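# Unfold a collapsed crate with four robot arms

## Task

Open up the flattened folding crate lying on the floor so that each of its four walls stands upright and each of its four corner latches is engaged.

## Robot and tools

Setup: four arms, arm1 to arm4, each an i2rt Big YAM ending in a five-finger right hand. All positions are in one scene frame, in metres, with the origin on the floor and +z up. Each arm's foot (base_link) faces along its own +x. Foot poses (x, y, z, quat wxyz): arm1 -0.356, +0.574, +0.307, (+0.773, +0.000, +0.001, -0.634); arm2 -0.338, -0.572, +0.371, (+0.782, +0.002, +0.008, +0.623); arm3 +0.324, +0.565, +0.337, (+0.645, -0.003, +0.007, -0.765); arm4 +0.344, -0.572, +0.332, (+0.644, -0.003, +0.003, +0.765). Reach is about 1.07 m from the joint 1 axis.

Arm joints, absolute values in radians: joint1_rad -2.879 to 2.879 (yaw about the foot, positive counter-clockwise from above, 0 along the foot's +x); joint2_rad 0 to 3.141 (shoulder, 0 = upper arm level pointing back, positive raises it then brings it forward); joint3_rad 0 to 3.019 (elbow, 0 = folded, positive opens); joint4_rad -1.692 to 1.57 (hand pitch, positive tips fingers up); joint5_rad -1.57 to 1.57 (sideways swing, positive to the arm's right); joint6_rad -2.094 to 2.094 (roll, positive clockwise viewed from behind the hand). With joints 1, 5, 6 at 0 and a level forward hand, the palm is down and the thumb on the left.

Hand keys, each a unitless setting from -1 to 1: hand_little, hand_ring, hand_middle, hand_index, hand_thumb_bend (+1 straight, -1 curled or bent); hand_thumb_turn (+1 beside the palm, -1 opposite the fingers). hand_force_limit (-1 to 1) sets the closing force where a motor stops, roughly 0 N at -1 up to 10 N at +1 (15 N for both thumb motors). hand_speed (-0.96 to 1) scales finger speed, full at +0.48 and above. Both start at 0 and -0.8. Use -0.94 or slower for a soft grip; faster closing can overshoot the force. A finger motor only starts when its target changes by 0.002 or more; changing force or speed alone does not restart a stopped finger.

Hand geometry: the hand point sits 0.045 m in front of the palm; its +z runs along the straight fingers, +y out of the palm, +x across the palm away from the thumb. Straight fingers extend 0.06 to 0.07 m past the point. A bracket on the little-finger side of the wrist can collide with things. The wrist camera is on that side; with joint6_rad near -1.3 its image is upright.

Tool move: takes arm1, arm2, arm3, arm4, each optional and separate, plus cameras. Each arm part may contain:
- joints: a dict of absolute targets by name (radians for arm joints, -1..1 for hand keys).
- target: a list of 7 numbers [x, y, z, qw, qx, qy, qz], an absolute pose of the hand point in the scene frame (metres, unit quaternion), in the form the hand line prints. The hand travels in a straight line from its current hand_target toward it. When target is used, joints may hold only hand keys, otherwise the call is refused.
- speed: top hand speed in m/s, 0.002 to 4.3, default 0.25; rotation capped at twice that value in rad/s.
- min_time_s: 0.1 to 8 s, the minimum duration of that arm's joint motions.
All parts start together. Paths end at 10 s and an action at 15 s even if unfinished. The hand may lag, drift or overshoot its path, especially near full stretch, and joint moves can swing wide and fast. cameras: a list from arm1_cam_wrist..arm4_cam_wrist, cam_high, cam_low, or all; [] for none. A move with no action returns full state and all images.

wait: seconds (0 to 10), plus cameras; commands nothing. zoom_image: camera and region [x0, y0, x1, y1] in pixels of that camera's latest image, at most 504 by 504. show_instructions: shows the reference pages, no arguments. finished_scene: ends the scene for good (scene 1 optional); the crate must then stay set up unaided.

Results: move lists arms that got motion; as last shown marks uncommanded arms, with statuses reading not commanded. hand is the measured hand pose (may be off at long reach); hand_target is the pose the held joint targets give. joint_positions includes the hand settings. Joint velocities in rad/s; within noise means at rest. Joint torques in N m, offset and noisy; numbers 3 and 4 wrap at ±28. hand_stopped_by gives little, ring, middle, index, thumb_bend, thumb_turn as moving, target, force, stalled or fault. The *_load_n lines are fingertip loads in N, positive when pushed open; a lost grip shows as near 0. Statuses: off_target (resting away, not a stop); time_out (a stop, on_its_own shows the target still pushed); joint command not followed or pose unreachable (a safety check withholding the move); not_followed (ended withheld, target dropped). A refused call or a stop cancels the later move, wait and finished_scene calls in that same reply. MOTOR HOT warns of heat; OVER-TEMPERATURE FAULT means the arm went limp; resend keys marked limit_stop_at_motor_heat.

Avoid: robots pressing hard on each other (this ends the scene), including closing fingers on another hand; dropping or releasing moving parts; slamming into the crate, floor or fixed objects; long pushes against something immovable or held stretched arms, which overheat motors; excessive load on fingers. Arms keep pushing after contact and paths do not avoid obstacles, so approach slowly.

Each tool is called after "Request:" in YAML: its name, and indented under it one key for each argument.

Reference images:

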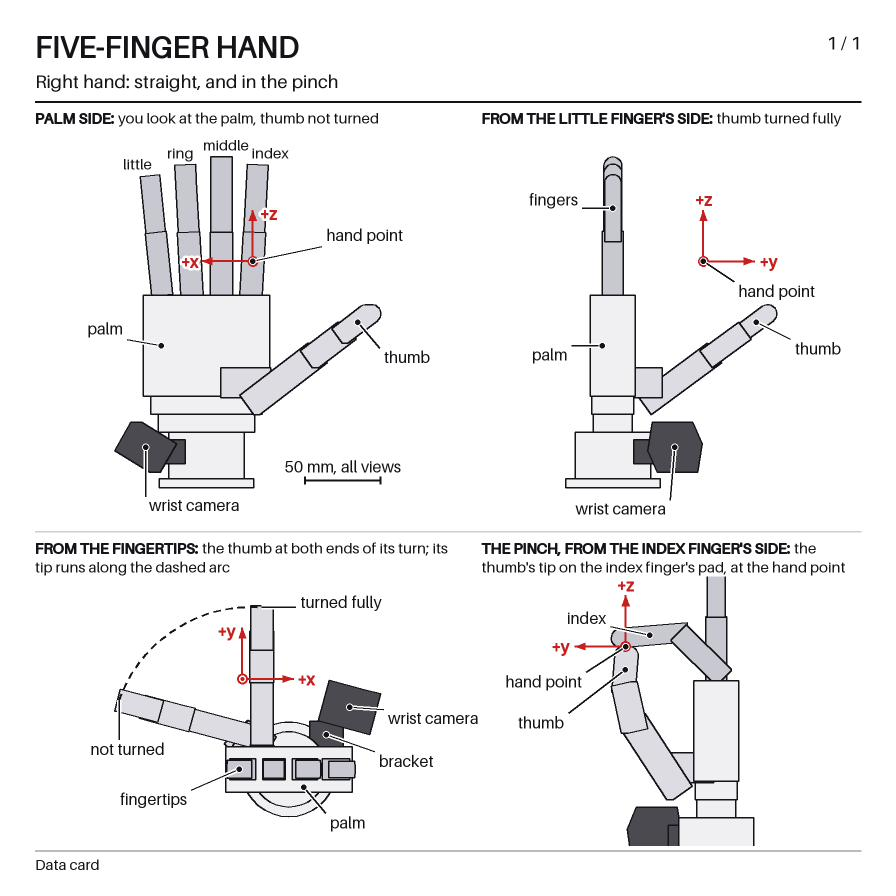

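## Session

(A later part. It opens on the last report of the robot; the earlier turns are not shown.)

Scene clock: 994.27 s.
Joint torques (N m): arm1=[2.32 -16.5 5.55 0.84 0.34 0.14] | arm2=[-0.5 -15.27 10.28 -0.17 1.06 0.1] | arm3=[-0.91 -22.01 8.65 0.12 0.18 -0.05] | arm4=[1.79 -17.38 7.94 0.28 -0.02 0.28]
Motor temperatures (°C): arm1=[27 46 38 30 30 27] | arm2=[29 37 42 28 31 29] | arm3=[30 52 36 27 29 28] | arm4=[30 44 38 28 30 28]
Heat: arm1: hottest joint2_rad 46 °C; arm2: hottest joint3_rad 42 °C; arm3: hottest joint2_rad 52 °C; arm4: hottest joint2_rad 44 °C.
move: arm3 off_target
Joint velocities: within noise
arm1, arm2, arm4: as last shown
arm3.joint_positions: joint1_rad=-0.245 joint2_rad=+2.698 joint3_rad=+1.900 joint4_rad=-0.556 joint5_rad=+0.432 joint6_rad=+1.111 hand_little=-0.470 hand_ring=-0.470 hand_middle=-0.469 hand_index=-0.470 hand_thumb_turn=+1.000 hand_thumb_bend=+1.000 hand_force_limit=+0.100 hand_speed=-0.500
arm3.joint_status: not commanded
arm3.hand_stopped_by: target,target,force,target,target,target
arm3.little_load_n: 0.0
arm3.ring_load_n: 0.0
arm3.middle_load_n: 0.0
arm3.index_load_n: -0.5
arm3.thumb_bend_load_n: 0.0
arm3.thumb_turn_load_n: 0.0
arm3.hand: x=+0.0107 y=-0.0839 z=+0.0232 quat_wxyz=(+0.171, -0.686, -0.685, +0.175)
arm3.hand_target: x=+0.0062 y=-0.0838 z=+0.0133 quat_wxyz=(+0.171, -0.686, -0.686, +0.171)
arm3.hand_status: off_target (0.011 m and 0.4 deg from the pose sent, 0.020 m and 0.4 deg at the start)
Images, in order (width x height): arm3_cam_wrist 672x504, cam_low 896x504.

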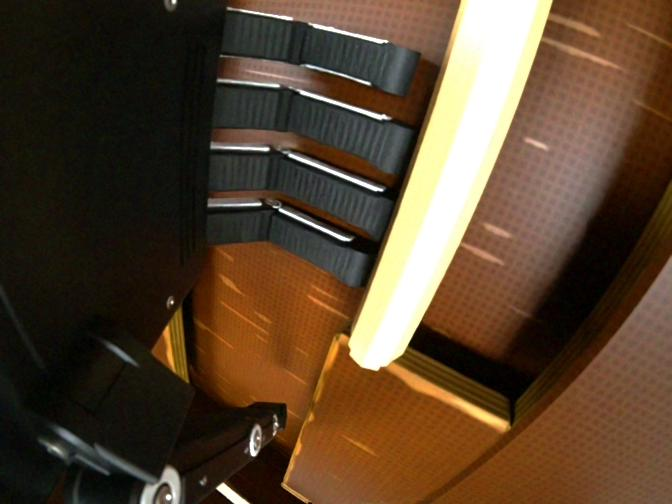

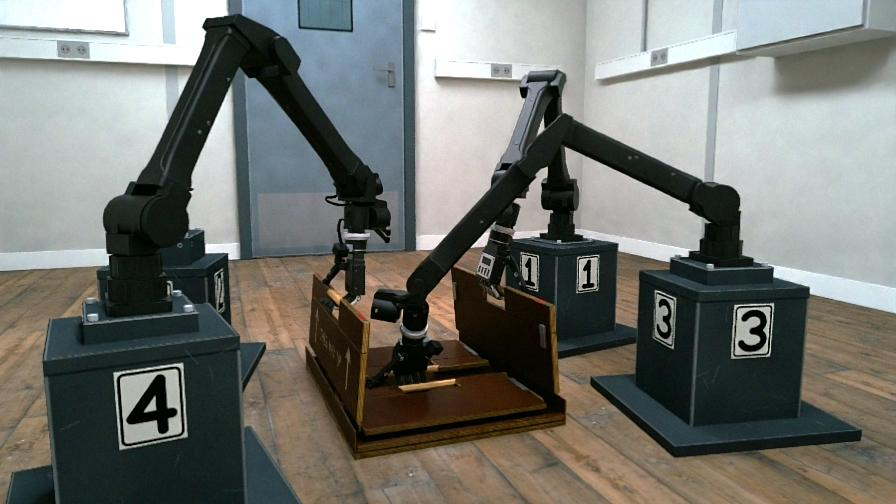

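Request:
move:
  arm3: {"target": [0.030, -0.083, 0.013, -0.17106, 0.6861, 0.6861, -0.17106], "speed": 0.06}
  cameras: ["arm2_cam_wrist","arm3_cam_wrist","cam_low"]

Request:
zoom_image:
  camera: "cam_low"
  region: [340, 280, 580, 460]

Scene clock: 999.90 s.
Joint torques (N m): arm1=[2.32 -16.5 5.55 0.87 0.34 0.15] | arm2=[-0.15 -15.62 10.21 -0.09 1.05 0.09] | arm3=[1.08 -23.71 5.05 0.46 0.31 0.12] | arm4=[1.79 -17.32 7.95 0.29 -0.02 0.28]
Motor temperatures (°C): arm1=[27 46 38 30 30 27] | arm2=[29 37 42 28 31 29] | arm3=[30 51 37 27 29 28] | arm4=[30 44 38 28 30 28]
Heat: arm1: hottest joint2_rad 46 °C; arm2: hottest joint3_rad 42 °C; arm3: hottest joint2_rad 51 °C; arm4: hottest joint2_rad 44 °C.
move: arm3 off_target
Joint velocities: within noise
arm1, arm2, arm4: as last shown
arm1.little_load_n: 0.0
arm2.thumb_turn_load_n: -0.5
arm3.joint_positions: joint1_rad=-0.239 joint2_rad=+2.698 joint3_rad=+1.894 joint4_rad=-0.556 joint5_rad=+0.436 joint6_rad=+1.131 hand_little=-0.470 hand_ring=-0.470 hand_middle=-0.469 hand_index=-0.470 hand_thumb_turn=+1.000 hand_thumb_bend=+1.000 hand_force_limit=+0.100 hand_speed=-0.500
arm3.joint_status: not commanded
arm3.hand_stopped_by: target,target,force,target,target,target
arm3.little_load_n: 0.0
arm3.ring_load_n: 0.0
arm3.middle_load_n: -0.5
arm3.index_load_n: -1.5
arm3.thumb_bend_load_n: 0.0
arm3.thumb_turn_load_n: 0.0
arm3.hand: x=+0.0145 y=-0.0836 z=+0.0216 quat_wxyz=(+0.171, -0.691, -0.680, +0.175)
arm3.hand_target: x=+0.0300 y=-0.0828 z=+0.0132 quat_wxyz=(+0.171, -0.686, -0.686, +0.171)
arm3.hand_status: off_target (0.018 m and 0.9 deg from the pose sent, 0.022 m and 0.4 deg at the start)
arm4.ring_load_n: 1.5
Images, in order (width x height): arm2_cam_wrist 672x504, arm3_cam_wrist 672x504, cam_low 896x504.

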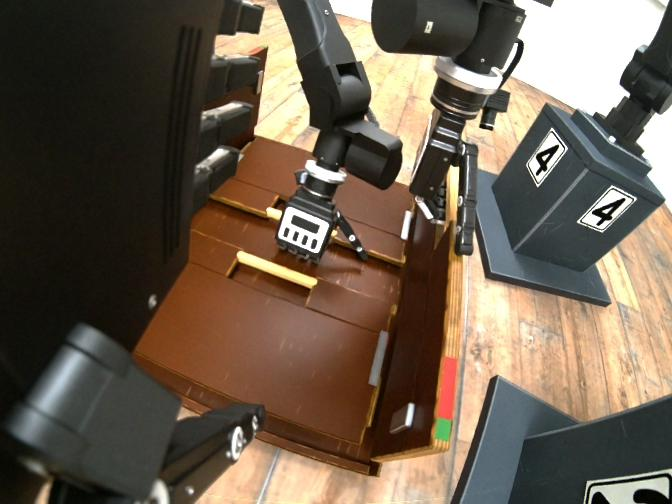

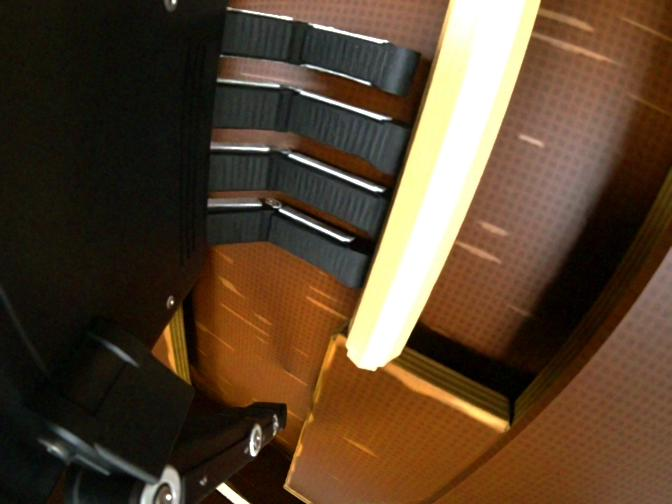

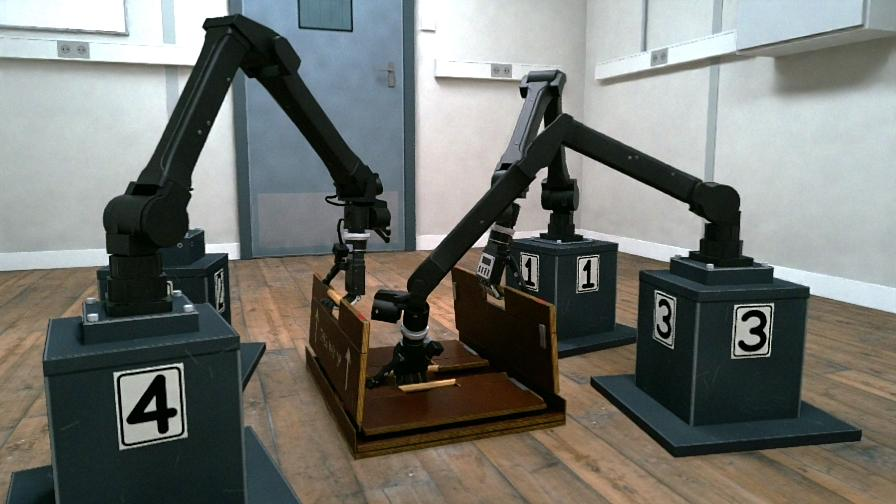

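Scaled by 2.100 from the camera's image (finer frame: 1280x720).

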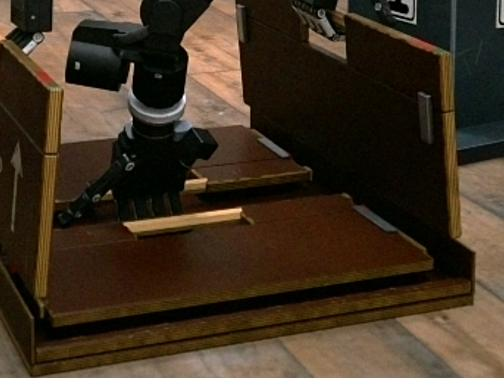

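Request:
move:
  arm3: {"target": [0.042, -0.083, 0.010, -0.17106, 0.6861, 0.6861, -0.17106], "speed": 0.06}
  cameras: ["arm3_cam_wrist","cam_low"]

Request:
zoom_image:
  camera: "cam_low"
  region: [360, 320, 500, 420]

Scene clock: 1005.40 s.
Joint torques (N m): arm1=[2.32 -16.56 5.55 0.85 0.35 0.14] | arm2=[-0.26 -15.91 10.44 -0.09 1.03 0.09] | arm3=[1.44 -23.59 4.74 0.69 0.11 0.1] | arm4=[1.79 -17.38 7.92 0.27 -0.01 0.28]
Motor temperatures (°C): arm1=[27 46 38 30 30 27] | arm2=[29 37 42 28 31 29] | arm3=[30 50 37 27 29 28] | arm4=[30 44 38 28 30 28]
Heat: arm1: hottest joint2_rad 46 °C; arm2: hottest joint3_rad 42 °C; arm3: hottest joint2_rad 50 °C; arm4: hottest joint2_rad 44 °C.
move: arm3 off_target
Joint velocities: within noise
arm1, arm2, arm4: as last shown
arm1.little_load_n: 0.5
arm2.thumb_turn_load_n: 0.0
arm3.joint_positions: joint1_rad=-0.229 joint2_rad=+2.694 joint3_rad=+1.882 joint4_rad=-0.552 joint5_rad=+0.443 joint6_rad=+1.151 hand_little=-0.470 hand_ring=-0.470 hand_middle=-0.469 hand_index=-0.470 hand_thumb_turn=+1.000 hand_thumb_bend=+1.000 hand_force_limit=+0.100 hand_speed=-0.500
arm3.joint_status: not commanded
arm3.hand_stopped_by: target,target,force,target,target,target
arm3.little_load_n: 0.0
arm3.ring_load_n: 0.0
arm3.middle_load_n: -1.0
arm3.index_load_n: -1.5
arm3.thumb_bend_load_n: 0.0
arm3.thumb_turn_load_n: -0.5
arm3.hand: x=+0.0209 y=-0.0836 z=+0.0209 quat_wxyz=(+0.173, -0.694, -0.677, +0.176)
arm3.hand_target: x=+0.0417 y=-0.0826 z=+0.0102 quat_wxyz=(+0.171, -0.686, -0.686, +0.171)
arm3.hand_status: off_target (0.024 m and 1.5 deg from the pose sent, 0.030 m and 0.9 deg at the start)
arm4.little_load_n: 4.0
arm4.ring_load_n: 1.0
arm4.thumb_turn_load_n: -2.5
Images, in order (width x height): arm3_cam_wrist 672x504, cam_low 896x504.

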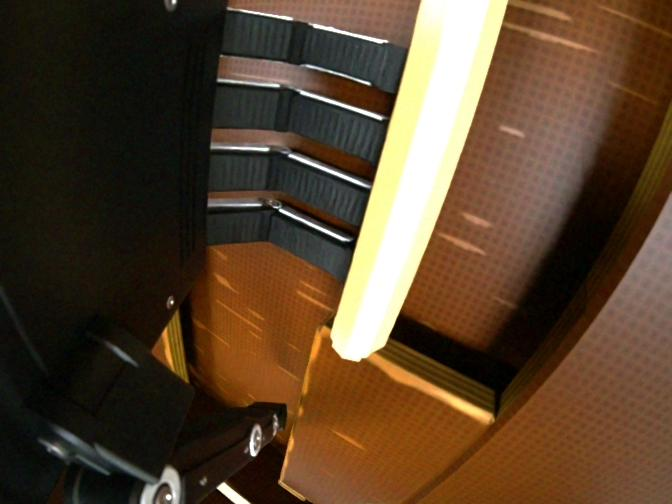

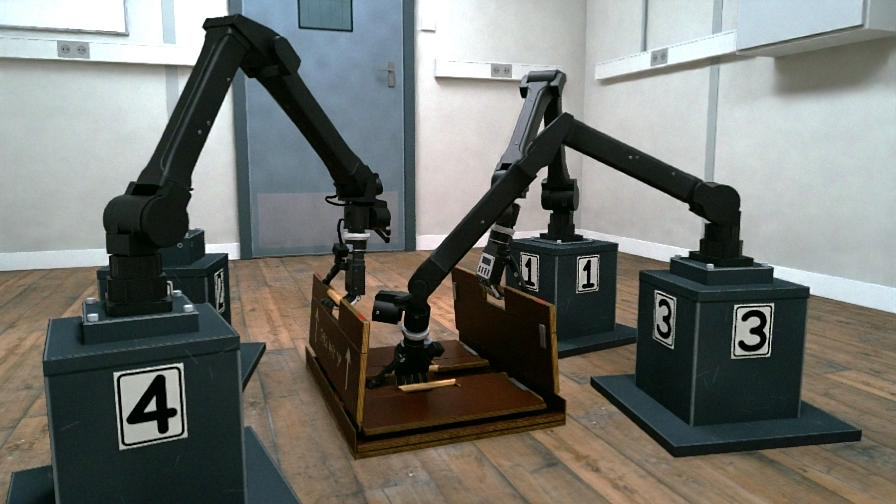

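Scaled by 3.600 from the camera's image (finer frame: 1280x720).

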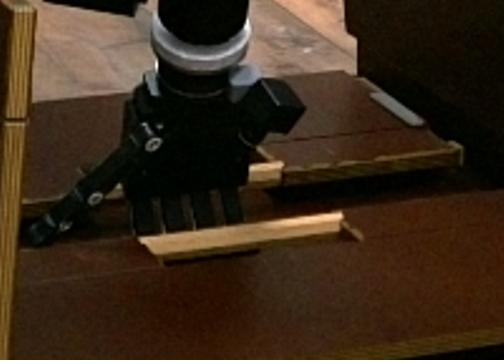

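Request:
move:
  arm3: {"target": [0.060, -0.082, 0.010, -0.17106, 0.6861, 0.6861, -0.17106], "speed": 0.06}
  cameras: ["arm3_cam_wrist","cam_low"]

Request:
zoom_image:
  camera: "cam_low"
  region: [360, 320, 500, 420]

Scene clock: 1009.53 s.
Joint torques (N m): arm1=[2.26 -16.5 5.55 0.84 0.34 0.14] | arm2=[-0.62 -15.62 10.24 -0.03 1.07 0.11] | arm3=[2.26 -23.53 4.26 0.25 -0.06 -0.08] | arm4=[1.85 -17.32 7.94 0.25 -0.01 0.27]
Motor temperatures (°C): arm1=[27 46 38 30 30 27] | arm2=[29 37 42 28 31 29] | arm3=[30 50 37 27 29 28] | arm4=[30 44 38 28 30 28]
Heat: arm1: hottest joint2_rad 46 °C; arm2: hottest joint3_rad 42 °C; arm3: hottest joint2_rad 50 °C; arm4: hottest joint2_rad 44 °C.
move: arm3 off_target
Joint velocities: within noise
arm1, arm2, arm4: as last shown
arm3.joint_positions: joint1_rad=-0.218 joint2_rad=+2.683 joint3_rad=+1.854 joint4_rad=-0.538 joint5_rad=+0.452 joint6_rad=+1.191 hand_little=-0.470 hand_ring=-0.470 hand_middle=-0.469 hand_index=-0.470 hand_thumb_turn=+1.000 hand_thumb_bend=+1.000 hand_force_limit=+0.100 hand_speed=-0.500
arm3.joint_status: not commanded
arm3.hand_stopped_by: target,target,force,target,target,target
arm3.little_load_n: 0.0
arm3.ring_load_n: 0.0
arm3.middle_load_n: -1.0
arm3.index_load_n: 0.0
arm3.thumb_bend_load_n: -1.0
arm3.thumb_turn_load_n: 0.0
arm3.hand: x=+0.0281 y=-0.0825 z=+0.0211 quat_wxyz=(+0.173, -0.703, -0.666, +0.181)
arm3.hand_target: x=+0.0591 y=-0.0813 z=+0.0102 quat_wxyz=(+0.171, -0.686, -0.686, +0.171)
arm3.hand_status: off_target (0.034 m and 3.2 deg from the pose sent, 0.041 m and 1.5 deg at the start)
arm4.little_load_n: 3.5
arm4.thumb_turn_load_n: -3.0
Images, in order (width x height): arm3_cam_wrist 672x504, cam_low 896x504.

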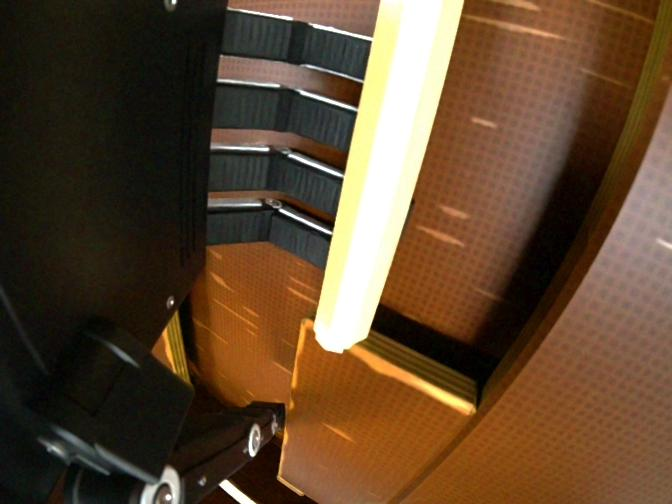

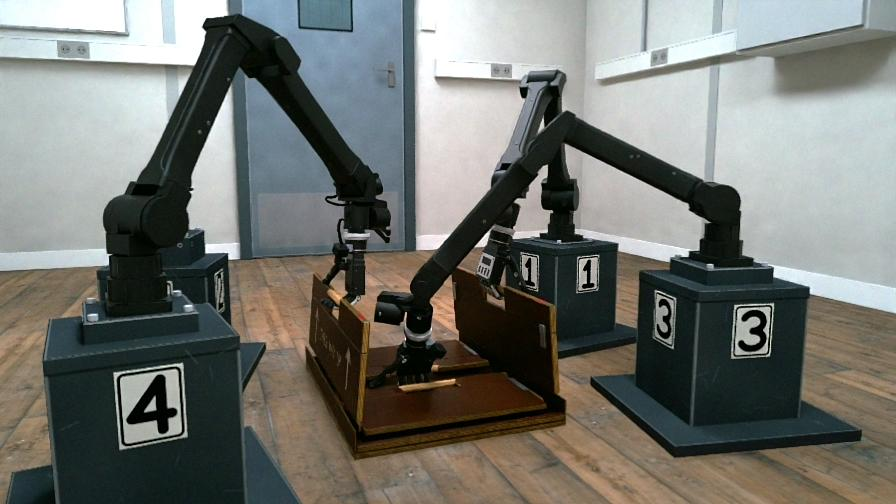

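Scaled by 3.600 from the camera's image (finer frame: 1280x720).

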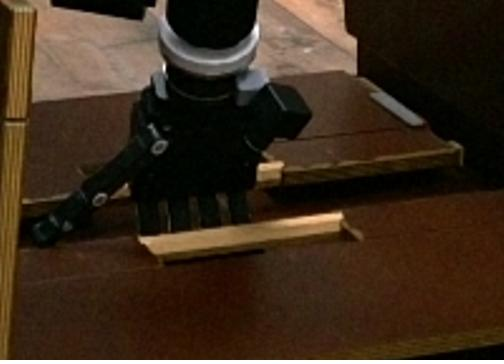

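Request:
move:
  arm3: {"target": [0.050, -0.081, 0.040, -0.17106, 0.6861, 0.6861, -0.17106], "speed": 0.06}
  cameras: ["arm2_cam_wrist","arm3_cam_wrist","cam_low"]

Request:
zoom_image:
  camera: "cam_low"
  region: [340, 300, 520, 430]

Scene clock: 1020.37 s.
Joint torques (N m): arm1=[2.32 -16.56 5.55 0.87 0.34 0.14] | arm2=[-0.73 -15.33 10.24 -0.05 1.04 0.09] | arm3=[1.08 -26.05 4.26 -0.53 -0.1 -0.3] | arm4=[1.79 -17.44 7.92 0.27 -0.01 0.28]
Motor temperatures (°C): arm1=[27 46 38 30 30 27] | arm2=[29 37 42 28 31 29] | arm3=[30 50 36 27 29 28] | arm4=[30 44 38 28 30 28]
Heat: arm1: hottest joint2_rad 46 °C; arm2: hottest joint3_rad 42 °C; arm3: hottest joint2_rad 50 °C; arm4: hottest joint2_rad 44 °C.
move: arm3 off_target
Joint velocities: within noise
arm1, arm2, arm4: as last shown
arm1.index_load_n: 0.5
arm3.joint_positions: joint1_rad=-0.217 joint2_rad=+2.659 joint3_rad=+1.829 joint4_rad=-0.538 joint5_rad=+0.450 joint6_rad=+1.197 hand_little=-0.470 hand_ring=-0.470 hand_middle=-0.469 hand_index=-0.470 hand_thumb_turn=+1.000 hand_thumb_bend=+1.000 hand_force_limit=+0.100 hand_speed=-0.500
arm3.joint_status: not commanded
arm3.hand_stopped_by: target,target,force,target,target,target
arm3.little_load_n: 0.5
arm3.ring_load_n: 5.0
arm3.middle_load_n: 2.5
arm3.index_load_n: 0.0
arm3.thumb_bend_load_n: 0.0
arm3.thumb_turn_load_n: 0.0
arm3.hand: x=+0.0300 y=-0.0803 z=+0.0295 quat_wxyz=(+0.172, -0.704, -0.665, +0.181)
arm3.hand_target: x=+0.0496 y=-0.0811 z=+0.0394 quat_wxyz=(+0.171, -0.686, -0.686, +0.171)
arm3.hand_status: off_target (0.023 m and 3.4 deg from the pose sent, 0.029 m and 3.2 deg at the start)
arm4.thumb_bend_load_n: 0.5
Images, in order (width x height): arm2_cam_wrist 672x504, arm3_cam_wrist 672x504, cam_low 896x504.

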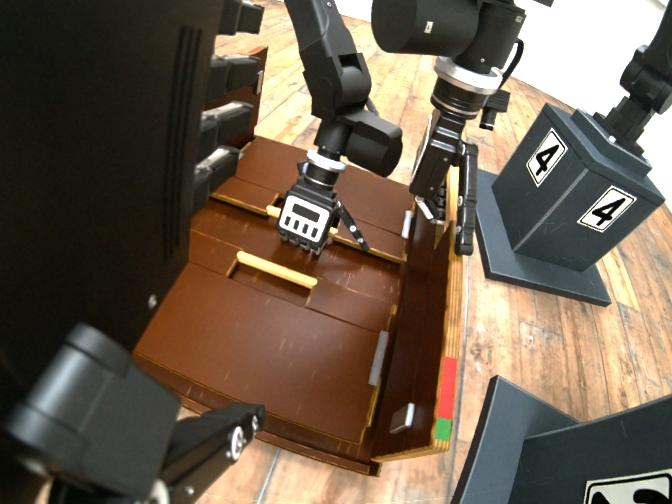

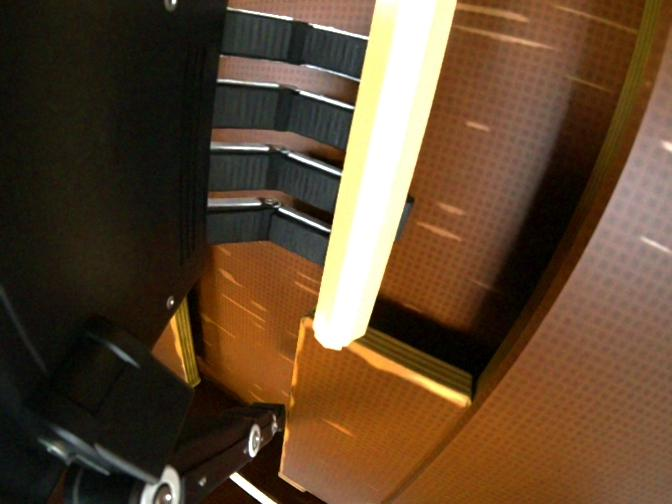

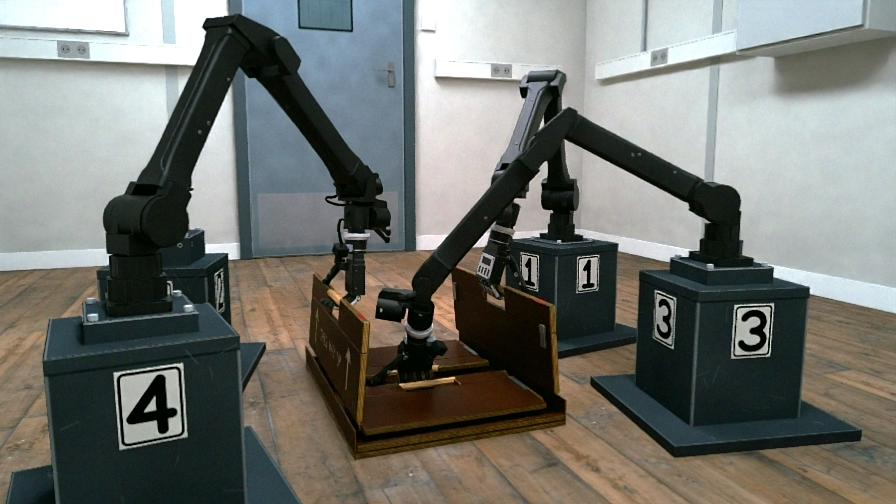

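Scaled by 2.800 from the camera's image (finer frame: 1280x720).

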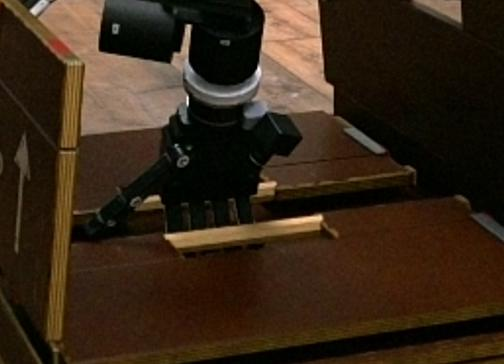

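Request:
move:
  arm3: {"joints": {"hand_force_limit": 0.6, "hand_speed": -0.7, "hand_little": -0.6, "hand_ring": -0.6, "hand_middle": -0.6, "hand_index": -0.6}}
  cameras: ["arm3_cam_wrist"]

Scene clock: 1023.67 s.
Joint torques (N m): arm1=[2.26 -16.44 5.56 0.85 0.34 0.14] | arm2=[-0.56 -15.33 10.21 0.03 1.04 0.1] | arm3=[1.38 -25.99 4.38 -0.54 -0.11 -0.48] | arm4=[1.73 -17.38 7.92 0.27 -0.01 0.28]
Motor temperatures (°C): arm1=[27 46 38 30 30 27] | arm2=[29 37 42 28 31 29] | arm3=[30 50 36 27 29 28] | arm4=[30 44 38 28 30 28]
Heat: arm1: hottest joint2_rad 46 °C; arm2: hottest joint3_rad 42 °C; arm3: hottest joint2_rad 50 °C; arm4: hottest joint2_rad 44 °C.
move: arm3 done
Joint velocities: within noise
arm1, arm2, arm4: as last shown
arm1.index_load_n: 0.0
arm3.joint_positions: joint1_rad=-0.218 joint2_rad=+2.659 joint3_rad=+1.827 joint4_rad=-0.538 joint5_rad=+0.450 joint6_rad=+1.213 hand_little=-0.600 hand_ring=-0.599 hand_middle=-0.599 hand_index=-0.600 hand_thumb_turn=+1.000 hand_thumb_bend=+1.000 hand_force_limit=+0.600 hand_speed=-0.700
arm3.joint_status: all done
arm3.hand_stopped_by: target,target,target,target,target,target
arm3.little_load_n: 0.0
arm3.ring_load_n: 4.0
arm3.middle_load_n: 4.0
arm3.index_load_n: 0.0
arm3.thumb_bend_load_n: 0.0
arm3.thumb_turn_load_n: 0.0
arm3.hand: x=+0.0288 y=-0.0801 z=+0.0296 quat_wxyz=(+0.171, -0.710, -0.659, +0.182)
arm3.hand_target: x=+0.0495 y=-0.0810 z=+0.0393 quat_wxyz=(+0.171, -0.686, -0.686, +0.171)
arm3.hand_status: not commanded
arm4.index_load_n: 0.5
arm4.thumb_bend_load_n: 0.0
Images, in order (width x height): arm3_cam_wrist 672x504.

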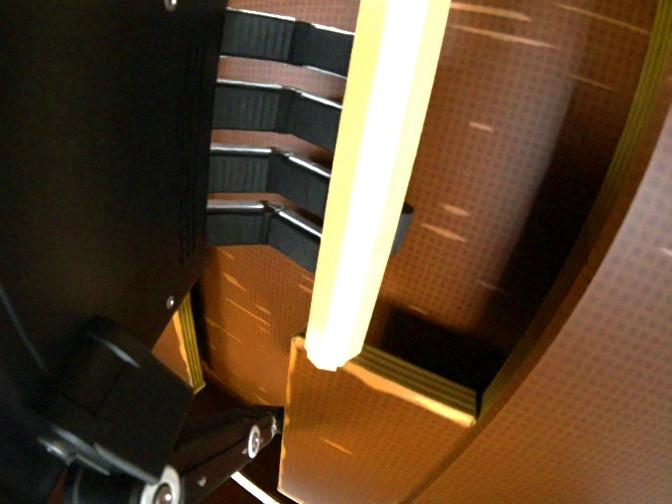

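Request:
move:
  arm3: {"target": [0.046, -0.081, 0.080, -0.17106, 0.6861, 0.6861, -0.17106], "speed": 0.06}
  cameras: ["arm2_cam_wrist","arm3_cam_wrist","cam_low"]

Scene clock: 1032.40 s.
Joint torques (N m): arm1=[2.2 -16.38 5.52 0.85 0.34 0.14] | arm2=[-0.56 -15.27 10.19 -0.14 1.01 0.1] | arm3=[0.73 -28.63 4.26 -1.51 -0.07 -0.53] | arm4=[1.73 -17.44 7.94 0.24 -0.01 0.27]
Motor temperatures (°C): arm1=[27 46 38 30 30 27] | arm2=[29 37 42 28 31 29] | arm3=[30 52 36 27 29 28] | arm4=[30 44 38 28 30 28]
Heat: arm1: hottest joint2_rad 46 °C; arm2: hottest joint3_rad 42 °C; arm3: hottest joint2_rad 52 °C; arm4: hottest joint2_rad 44 °C.
move: arm3 off_target
Joint velocities: within noise
arm1, arm2, arm4: as last shown
arm1.joint_positions: joint1_rad=+0.604 joint2_rad=+1.907 joint3_rad=+1.173 joint4_rad=-0.651 joint5_rad=+0.223 joint6_rad=+0.779 hand_little=-0.299 hand_ring=-0.300 hand_middle=-0.300 hand_index=-0.300 hand_thumb_turn=+1.000 hand_thumb_bend=+1.000 hand_force_limit=+0.000 hand_speed=-0.500
arm1.thumb_bend_load_n: -0.5
arm1.hand: x=+0.0338 y=+0.2229 z=+0.2397 quat_wxyz=(+0.013, +0.001, -0.990, +0.143)
arm3.joint_positions: joint1_rad=-0.218 joint2_rad=+2.614 joint3_rad=+1.798 joint4_rad=-0.553 joint5_rad=+0.448 joint6_rad=+1.208 hand_little=-0.600 hand_ring=-0.599 hand_middle=-0.599 hand_index=-0.600 hand_thumb_turn=+1.000 hand_thumb_bend=+1.000 hand_force_limit=+0.600 hand_speed=-0.700
arm3.joint_status: not commanded
arm3.hand_stopped_by: target,target,target,target,target,target
arm3.little_load_n: 0.0
arm3.ring_load_n: 7.0
arm3.middle_load_n: 6.5
arm3.index_load_n: 0.0
arm3.thumb_bend_load_n: -1.0
arm3.thumb_turn_load_n: 0.0
arm3.hand: x=+0.0301 y=-0.0791 z=+0.0498 quat_wxyz=(+0.170, -0.709, -0.660, +0.181)
arm3.hand_target: x=+0.0453 y=-0.0815 z=+0.0781 quat_wxyz=(+0.171, -0.686, -0.686, +0.172)
arm3.hand_status: off_target (0.034 m and 4.1 deg from the pose sent, 0.053 m and 4.4 deg at the start)
arm4.index_load_n: 0.0
arm4.hand: x=-0.0559 y=-0.2222 z=+0.2389 quat_wxyz=(+0.019, +1.000, +0.017, +0.015)
arm4.hand_target: x=-0.0698 y=-0.2153 z=+0.2601 quat_wxyz=(+0.001, +1.000, +0.000, -0.001)
Images, in order (width x height): arm2_cam_wrist 672x504, arm3_cam_wrist 672x504, cam_low 896x504.

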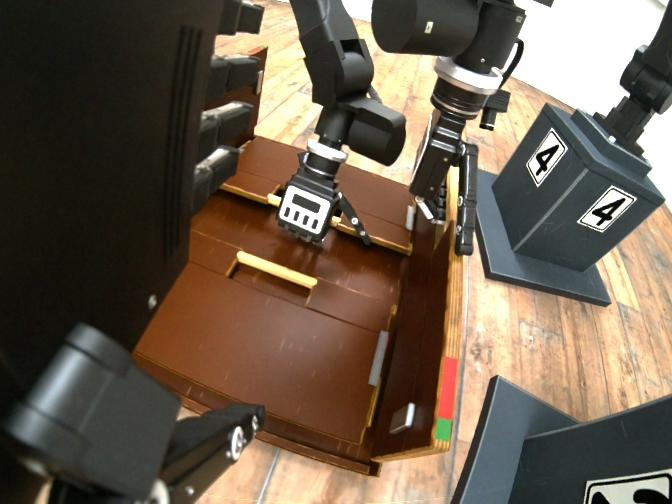

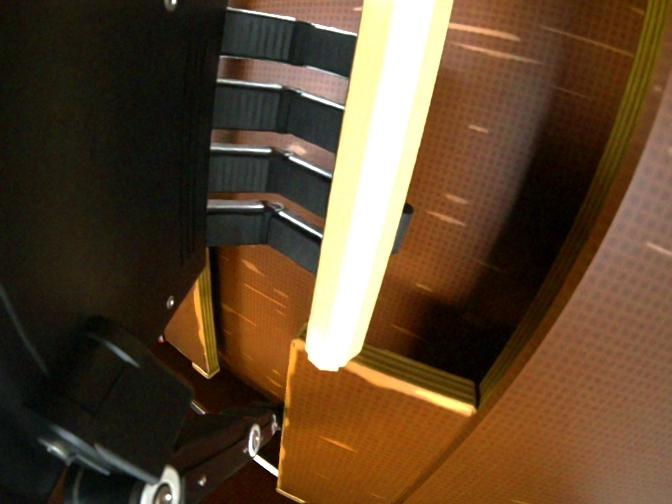

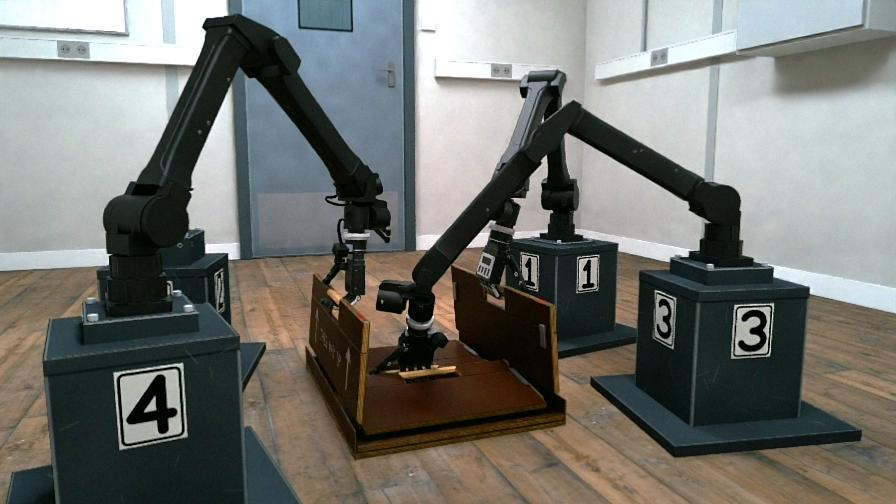

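Request:
move:
  arm3: {"target": [0.050, -0.081, 0.115, -0.17106, 0.6861, 0.6861, -0.17106], "speed": 0.08}
  cameras: ["arm2_cam_wrist","arm3_cam_wrist","cam_low"]

Scene clock: 1038.07 s.
Joint torques (N m): arm1=[1.79 -15.97 5.6 0.87 0.34 0.12] | arm2=[-0.73 -15.21 10.25 -0.1 1.09 0.1] | arm3=[1.2 -30.33 4.4 -1.92 0.28 -0.53] | arm4=[1.49 -16.79 8.79 0.23 0.11 0.25]
Motor temperatures (°C): arm1=[27 47 38 30 30 27] | arm2=[29 37 42 28 31 29] | arm3=[30 51 36 27 29 28] | arm4=[30 44 38 28 30 28]
Heat: arm1: hottest joint2_rad 47 °C; arm2: hottest joint3_rad 42 °C; arm3: hottest joint2_rad 51 °C; arm4: hottest joint2_rad 44 °C.
move: arm3 off_target
Joint velocities: within noise
arm1.joint_positions: joint1_rad=+0.610 joint2_rad=+1.902 joint3_rad=+1.173 joint4_rad=-0.651 joint5_rad=+0.223 joint6_rad=+0.780 hand_little=-0.299 hand_ring=-0.300 hand_middle=-0.300 hand_index=-0.300 hand_thumb_turn=+1.000 hand_thumb_bend=+1.000 hand_force_limit=+0.000 hand_speed=-0.500
arm1.joint_status: not commanded
arm1.hand_stopped_by: target,target,target,target,target,target
arm1.little_load_n: 0.0
arm1.ring_load_n: 0.0
arm1.middle_load_n: 0.0
arm1.index_load_n: 0.0
arm1.thumb_bend_load_n: 0.0
arm1.thumb_turn_load_n: -2.0
arm1.hand: x=+0.0366 y=+0.2245 z=+0.2420 quat_wxyz=(+0.011, +0.003, -0.989, +0.145)
arm1.hand_target: x=+0.0448 y=+0.2251 z=+0.2529 quat_wxyz=(+0.000, +0.000, -0.988, +0.156)
arm1.hand_status: not commanded
arm2.joint_positions: joint1_rad=+0.396 joint2_rad=+1.948 joint3_rad=+1.099 joint4_rad=-0.487 joint5_rad=+1.254 joint6_rad=-0.029 hand_little=+1.000 hand_ring=+1.000 hand_middle=+1.000 hand_index=+1.000 hand_thumb_turn=+1.000 hand_thumb_bend=+1.000 hand_force_limit=+0.000 hand_speed=-0.800
arm2.joint_status: not commanded
arm2.hand_stopped_by: target,target,target,target,target,target
arm2.little_load_n: 0.0
arm2.ring_load_n: 0.0
arm2.middle_load_n: 0.0
arm2.index_load_n: 0.0
arm2.thumb_bend_load_n: 0.0
arm2.thumb_turn_load_n: 0.0
arm2.hand: x=-0.2422 y=-0.0934 z=+0.3656 quat_wxyz=(-0.133, +0.812, +0.013, +0.568)
arm2.hand_target: x=-0.2401 y=-0.0785 z=+0.3702 quat_wxyz=(-0.141, +0.812, -0.002, +0.566)
arm2.hand_status: not commanded
arm3.joint_positions: joint1_rad=-0.218 joint2_rad=+2.570 joint3_rad=+1.767 joint4_rad=-0.576 joint5_rad=+0.441 joint6_rad=+1.214 hand_little=-0.600 hand_ring=-0.599 hand_middle=-0.599 hand_index=-0.600 hand_thumb_turn=+1.000 hand_thumb_bend=+1.000 hand_force_limit=+0.600 hand_speed=-0.700
arm3.joint_status: not commanded
arm3.hand_stopped_by: target,target,target,target,target,target
arm3.little_load_n: 0.5
arm3.ring_load_n: 8.5
arm3.middle_load_n: 7.5
arm3.index_load_n: 1.5
arm3.thumb_bend_load_n: -0.5
arm3.thumb_turn_load_n: 0.0
arm3.hand: x=+0.0335 y=-0.0752 z=+0.0681 quat_wxyz=(+0.168, -0.711, -0.660, +0.176)
arm3.hand_target: x=+0.0489 y=-0.0819 z=+0.1117 quat_wxyz=(+0.171, -0.686, -0.686, +0.172)
arm3.hand_status: off_target (0.050 m and 4.1 deg from the pose sent, 0.068 m and 4.1 deg at the start)
arm4.joint_positions: joint1_rad=+0.567 joint2_rad=+2.097 joint3_rad=+1.396 joint4_rad=-0.915 joint5_rad=-0.001 joint6_rad=+0.704 hand_little=-0.299 hand_ring=-0.300 hand_middle=-0.300 hand_index=-0.300 hand_thumb_turn=+1.000 hand_thumb_bend=+1.000 hand_force_limit=+0.200 hand_speed=-0.500
arm4.joint_status: not commanded
arm4.hand_stopped_by: target,target,target,target,target,target
arm4.little_load_n: 4.0
arm4.ring_load_n: 1.5
arm4.middle_load_n: 0.0
arm4.index_load_n: 0.0
arm4.thumb_bend_load_n: 0.5
arm4.thumb_turn_load_n: -3.5
arm4.hand: x=-0.0547 y=-0.2264 z=+0.2393 quat_wxyz=(+0.021, +1.000, +0.017, +0.015)
arm4.hand_target: x=-0.0697 y=-0.2153 z=+0.2600 quat_wxyz=(+0.001, +1.000, +0.000, -0.001)
arm4.hand_status: not commanded
Images, in order (width x height): arm2_cam_wrist 672x504, arm3_cam_wrist 672x504, cam_low 896x504.

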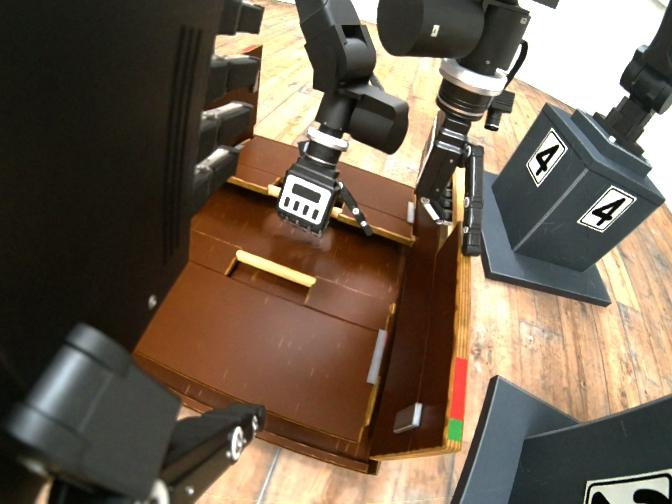

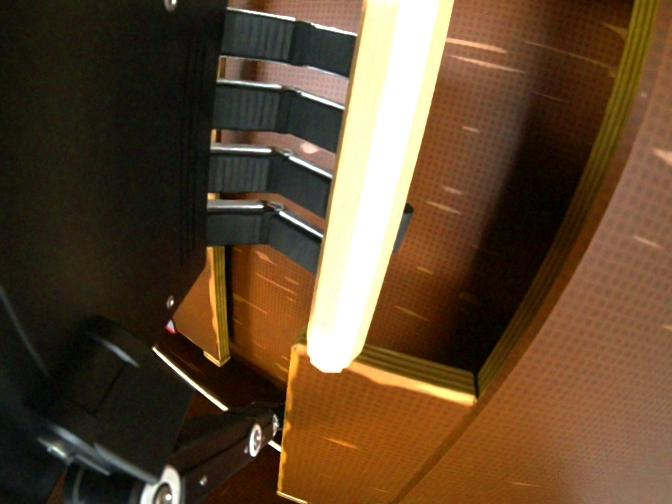

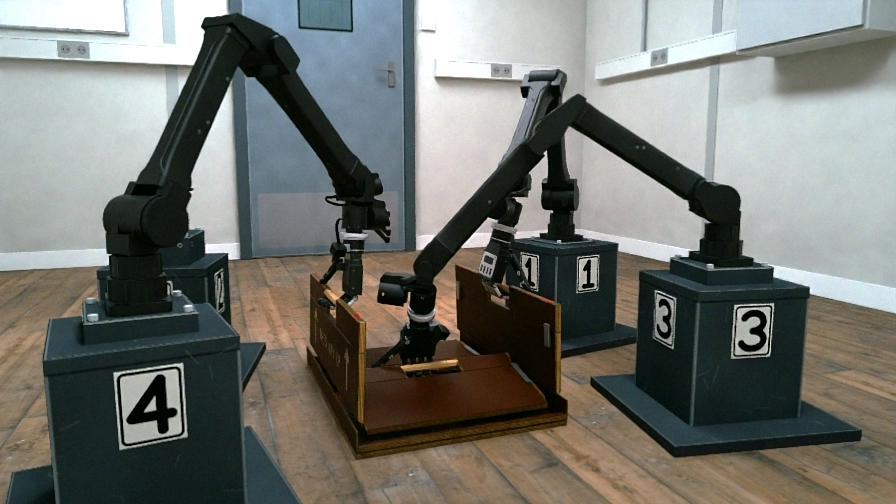

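Request:
move:
  arm1: {"target": [0.045, 0.237, 0.253, 0, 0, 0.98769, -0.15643], "speed": 0.05}
  arm4: {"target": [-0.070, -0.228, 0.260, 0, 1, 0, 0], "speed": 0.05}
  cameras: ["arm2_cam_wrist","arm3_cam_wrist","cam_low", "cam_high"]

Scene clock: 1043.37 s.
Joint torques (N m): arm1=[2.14 -15.91 5.26 0.8 0.35 0.18] | arm2=[-0.56 -15.03 10.35 0.01 1.09 0.13] | arm3=[0.44 -26.34 5.79 -0.53 0.35 -0.43] | arm4=[2.08 -16.91 7.87 0.31 -0.04 0.3]
Motor temperatures (°C): arm1=[27 47 38 30 30 27] | arm2=[29 37 42 28 31 29] | arm3=[30 52 36 27 29 28] | arm4=[30 44 39 28 30 28]
Heat: arm1: hottest joint2_rad 47 °C; arm2: hottest joint3_rad 42 °C; arm3: hottest joint2_rad 52 °C; arm4: hottest joint2_rad 44 °C.
move: arm1 off_target; arm4 off_target
Joint velocities: within noise
arm1.joint_positions: joint1_rad=+0.624 joint2_rad=+1.889 joint3_rad=+1.151 joint4_rad=-0.643 joint5_rad=+0.227 joint6_rad=+0.793 hand_little=-0.299 hand_ring=-0.300 hand_middle=-0.300 hand_index=-0.300 hand_thumb_turn=+1.000 hand_thumb_bend=+1.000 hand_force_limit=+0.000 hand_speed=-0.500
arm1.joint_status: not commanded
arm1.hand_stopped_by: target,target,target,target,target,target
arm1.little_load_n: 0.5
arm1.ring_load_n: 0.0
arm1.middle_load_n: 0.0
arm1.index_load_n: 0.0
arm1.thumb_bend_load_n: 0.0
arm1.thumb_turn_load_n: -0.5
arm1.hand: x=+0.0367 y=+0.2336 z=+0.2423 quat_wxyz=(+0.010, +0.003, -0.989, +0.146)
arm1.hand_target: x=+0.0449 y=+0.2372 z=+0.2529 quat_wxyz=(+0.000, +0.000, -0.988, +0.156)
arm1.hand_status: off_target (0.014 m and 1.7 deg from the pose sent, 0.019 m and 1.9 deg at the start)
arm2, arm3: as last shown
arm3.joint_positions: joint1_rad=-0.211 joint2_rad=+2.527 joint3_rad=+1.753 joint4_rad=-0.619 joint5_rad=+0.440 joint6_rad=+1.207 hand_little=-0.600 hand_ring=-0.599 hand_middle=-0.599 hand_index=-0.600 hand_thumb_turn=+1.000 hand_thumb_bend=+1.000 hand_force_limit=+0.600 hand_speed=-0.700
arm3.little_load_n: 0.0
arm3.ring_load_n: 4.5
arm3.middle_load_n: 3.0
arm3.index_load_n: 0.0
arm3.thumb_bend_load_n: 0.0
arm3.hand: x=+0.0395 y=-0.0746 z=+0.0902 quat_wxyz=(+0.171, -0.705, -0.667, +0.169)
arm3.hand_target: x=+0.0490 y=-0.0819 z=+0.1116 quat_wxyz=(+0.171, -0.686, -0.686, +0.172)
arm4.joint_positions: joint1_rad=+0.577 joint2_rad=+2.082 joint3_rad=+1.371 joint4_rad=-0.900 joint5_rad=+0.002 joint6_rad=+0.714 hand_little=-0.299 hand_ring=-0.300 hand_middle=-0.300 hand_index=-0.300 hand_thumb_turn=+1.000 hand_thumb_bend=+1.000 hand_force_limit=+0.200 hand_speed=-0.500
arm4.joint_status: not commanded
arm4.hand_stopped_by: target,target,target,target,target,target
arm4.little_load_n: 3.5
arm4.ring_load_n: 1.0
arm4.middle_load_n: 0.0
arm4.index_load_n: 0.0
arm4.thumb_bend_load_n: 0.0
arm4.thumb_turn_load_n: -3.0
arm4.hand: x=-0.0544 y=-0.2339 z=+0.2398 quat_wxyz=(+0.018, +1.000, +0.017, +0.015)
arm4.hand_target: x=-0.0697 y=-0.2283 z=+0.2600 quat_wxyz=(+0.001, +1.000, +0.000, -0.001)
arm4.hand_status: off_target (0.026 m and 3.3 deg from the pose sent, 0.026 m and 3.6 deg at the start)
pictures: arm2_cam_wrist, arm3_cam_wrist, cam_high, cam_low
Images, in order (width x height): arm2_cam_wrist 672x504, arm3_cam_wrist 672x504, cam_high 896x504, cam_low 896x504.

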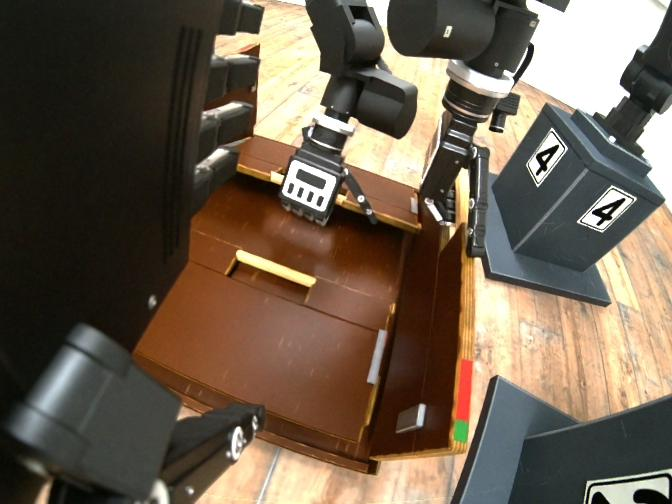

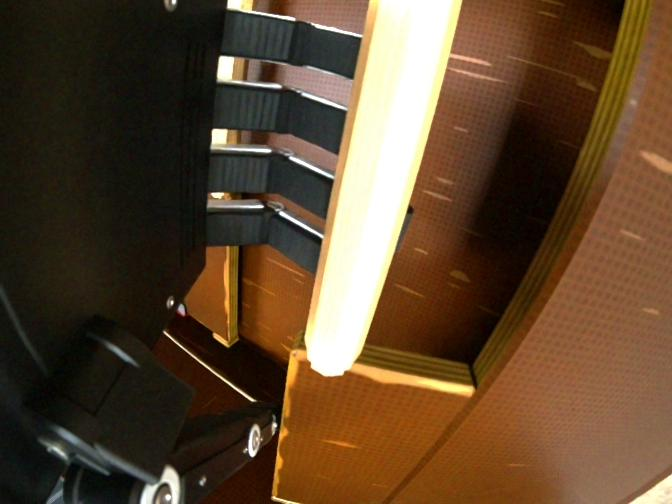

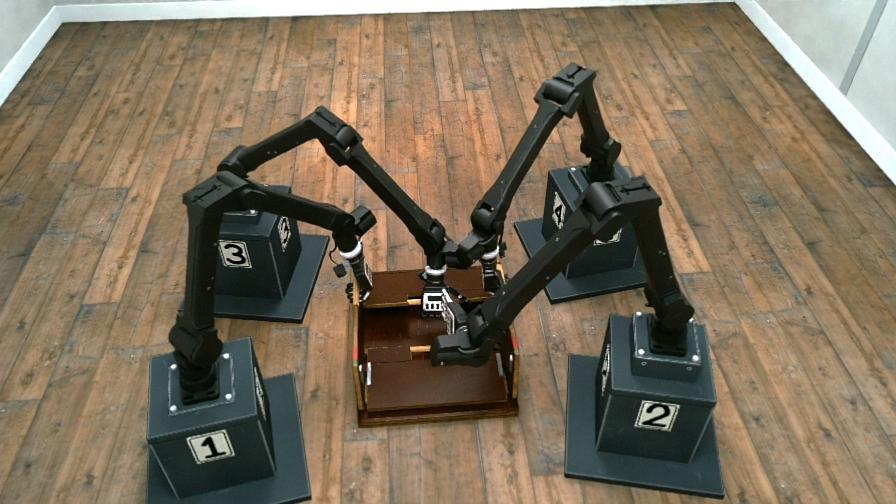

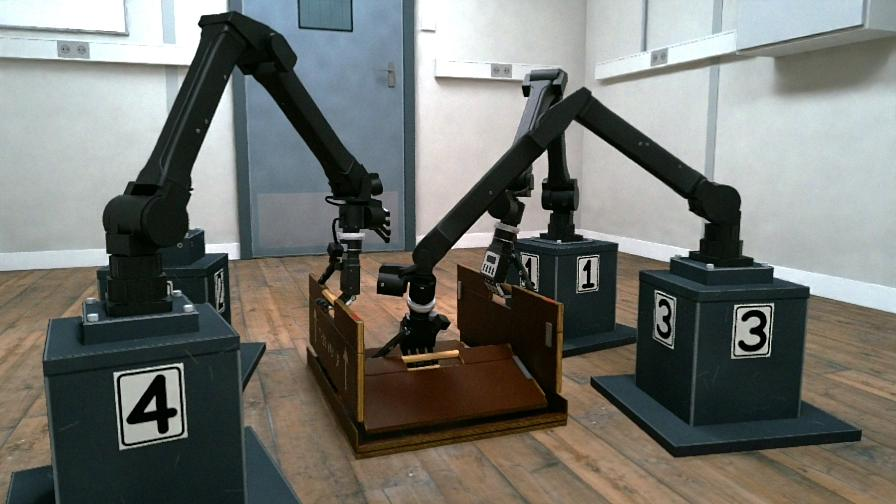

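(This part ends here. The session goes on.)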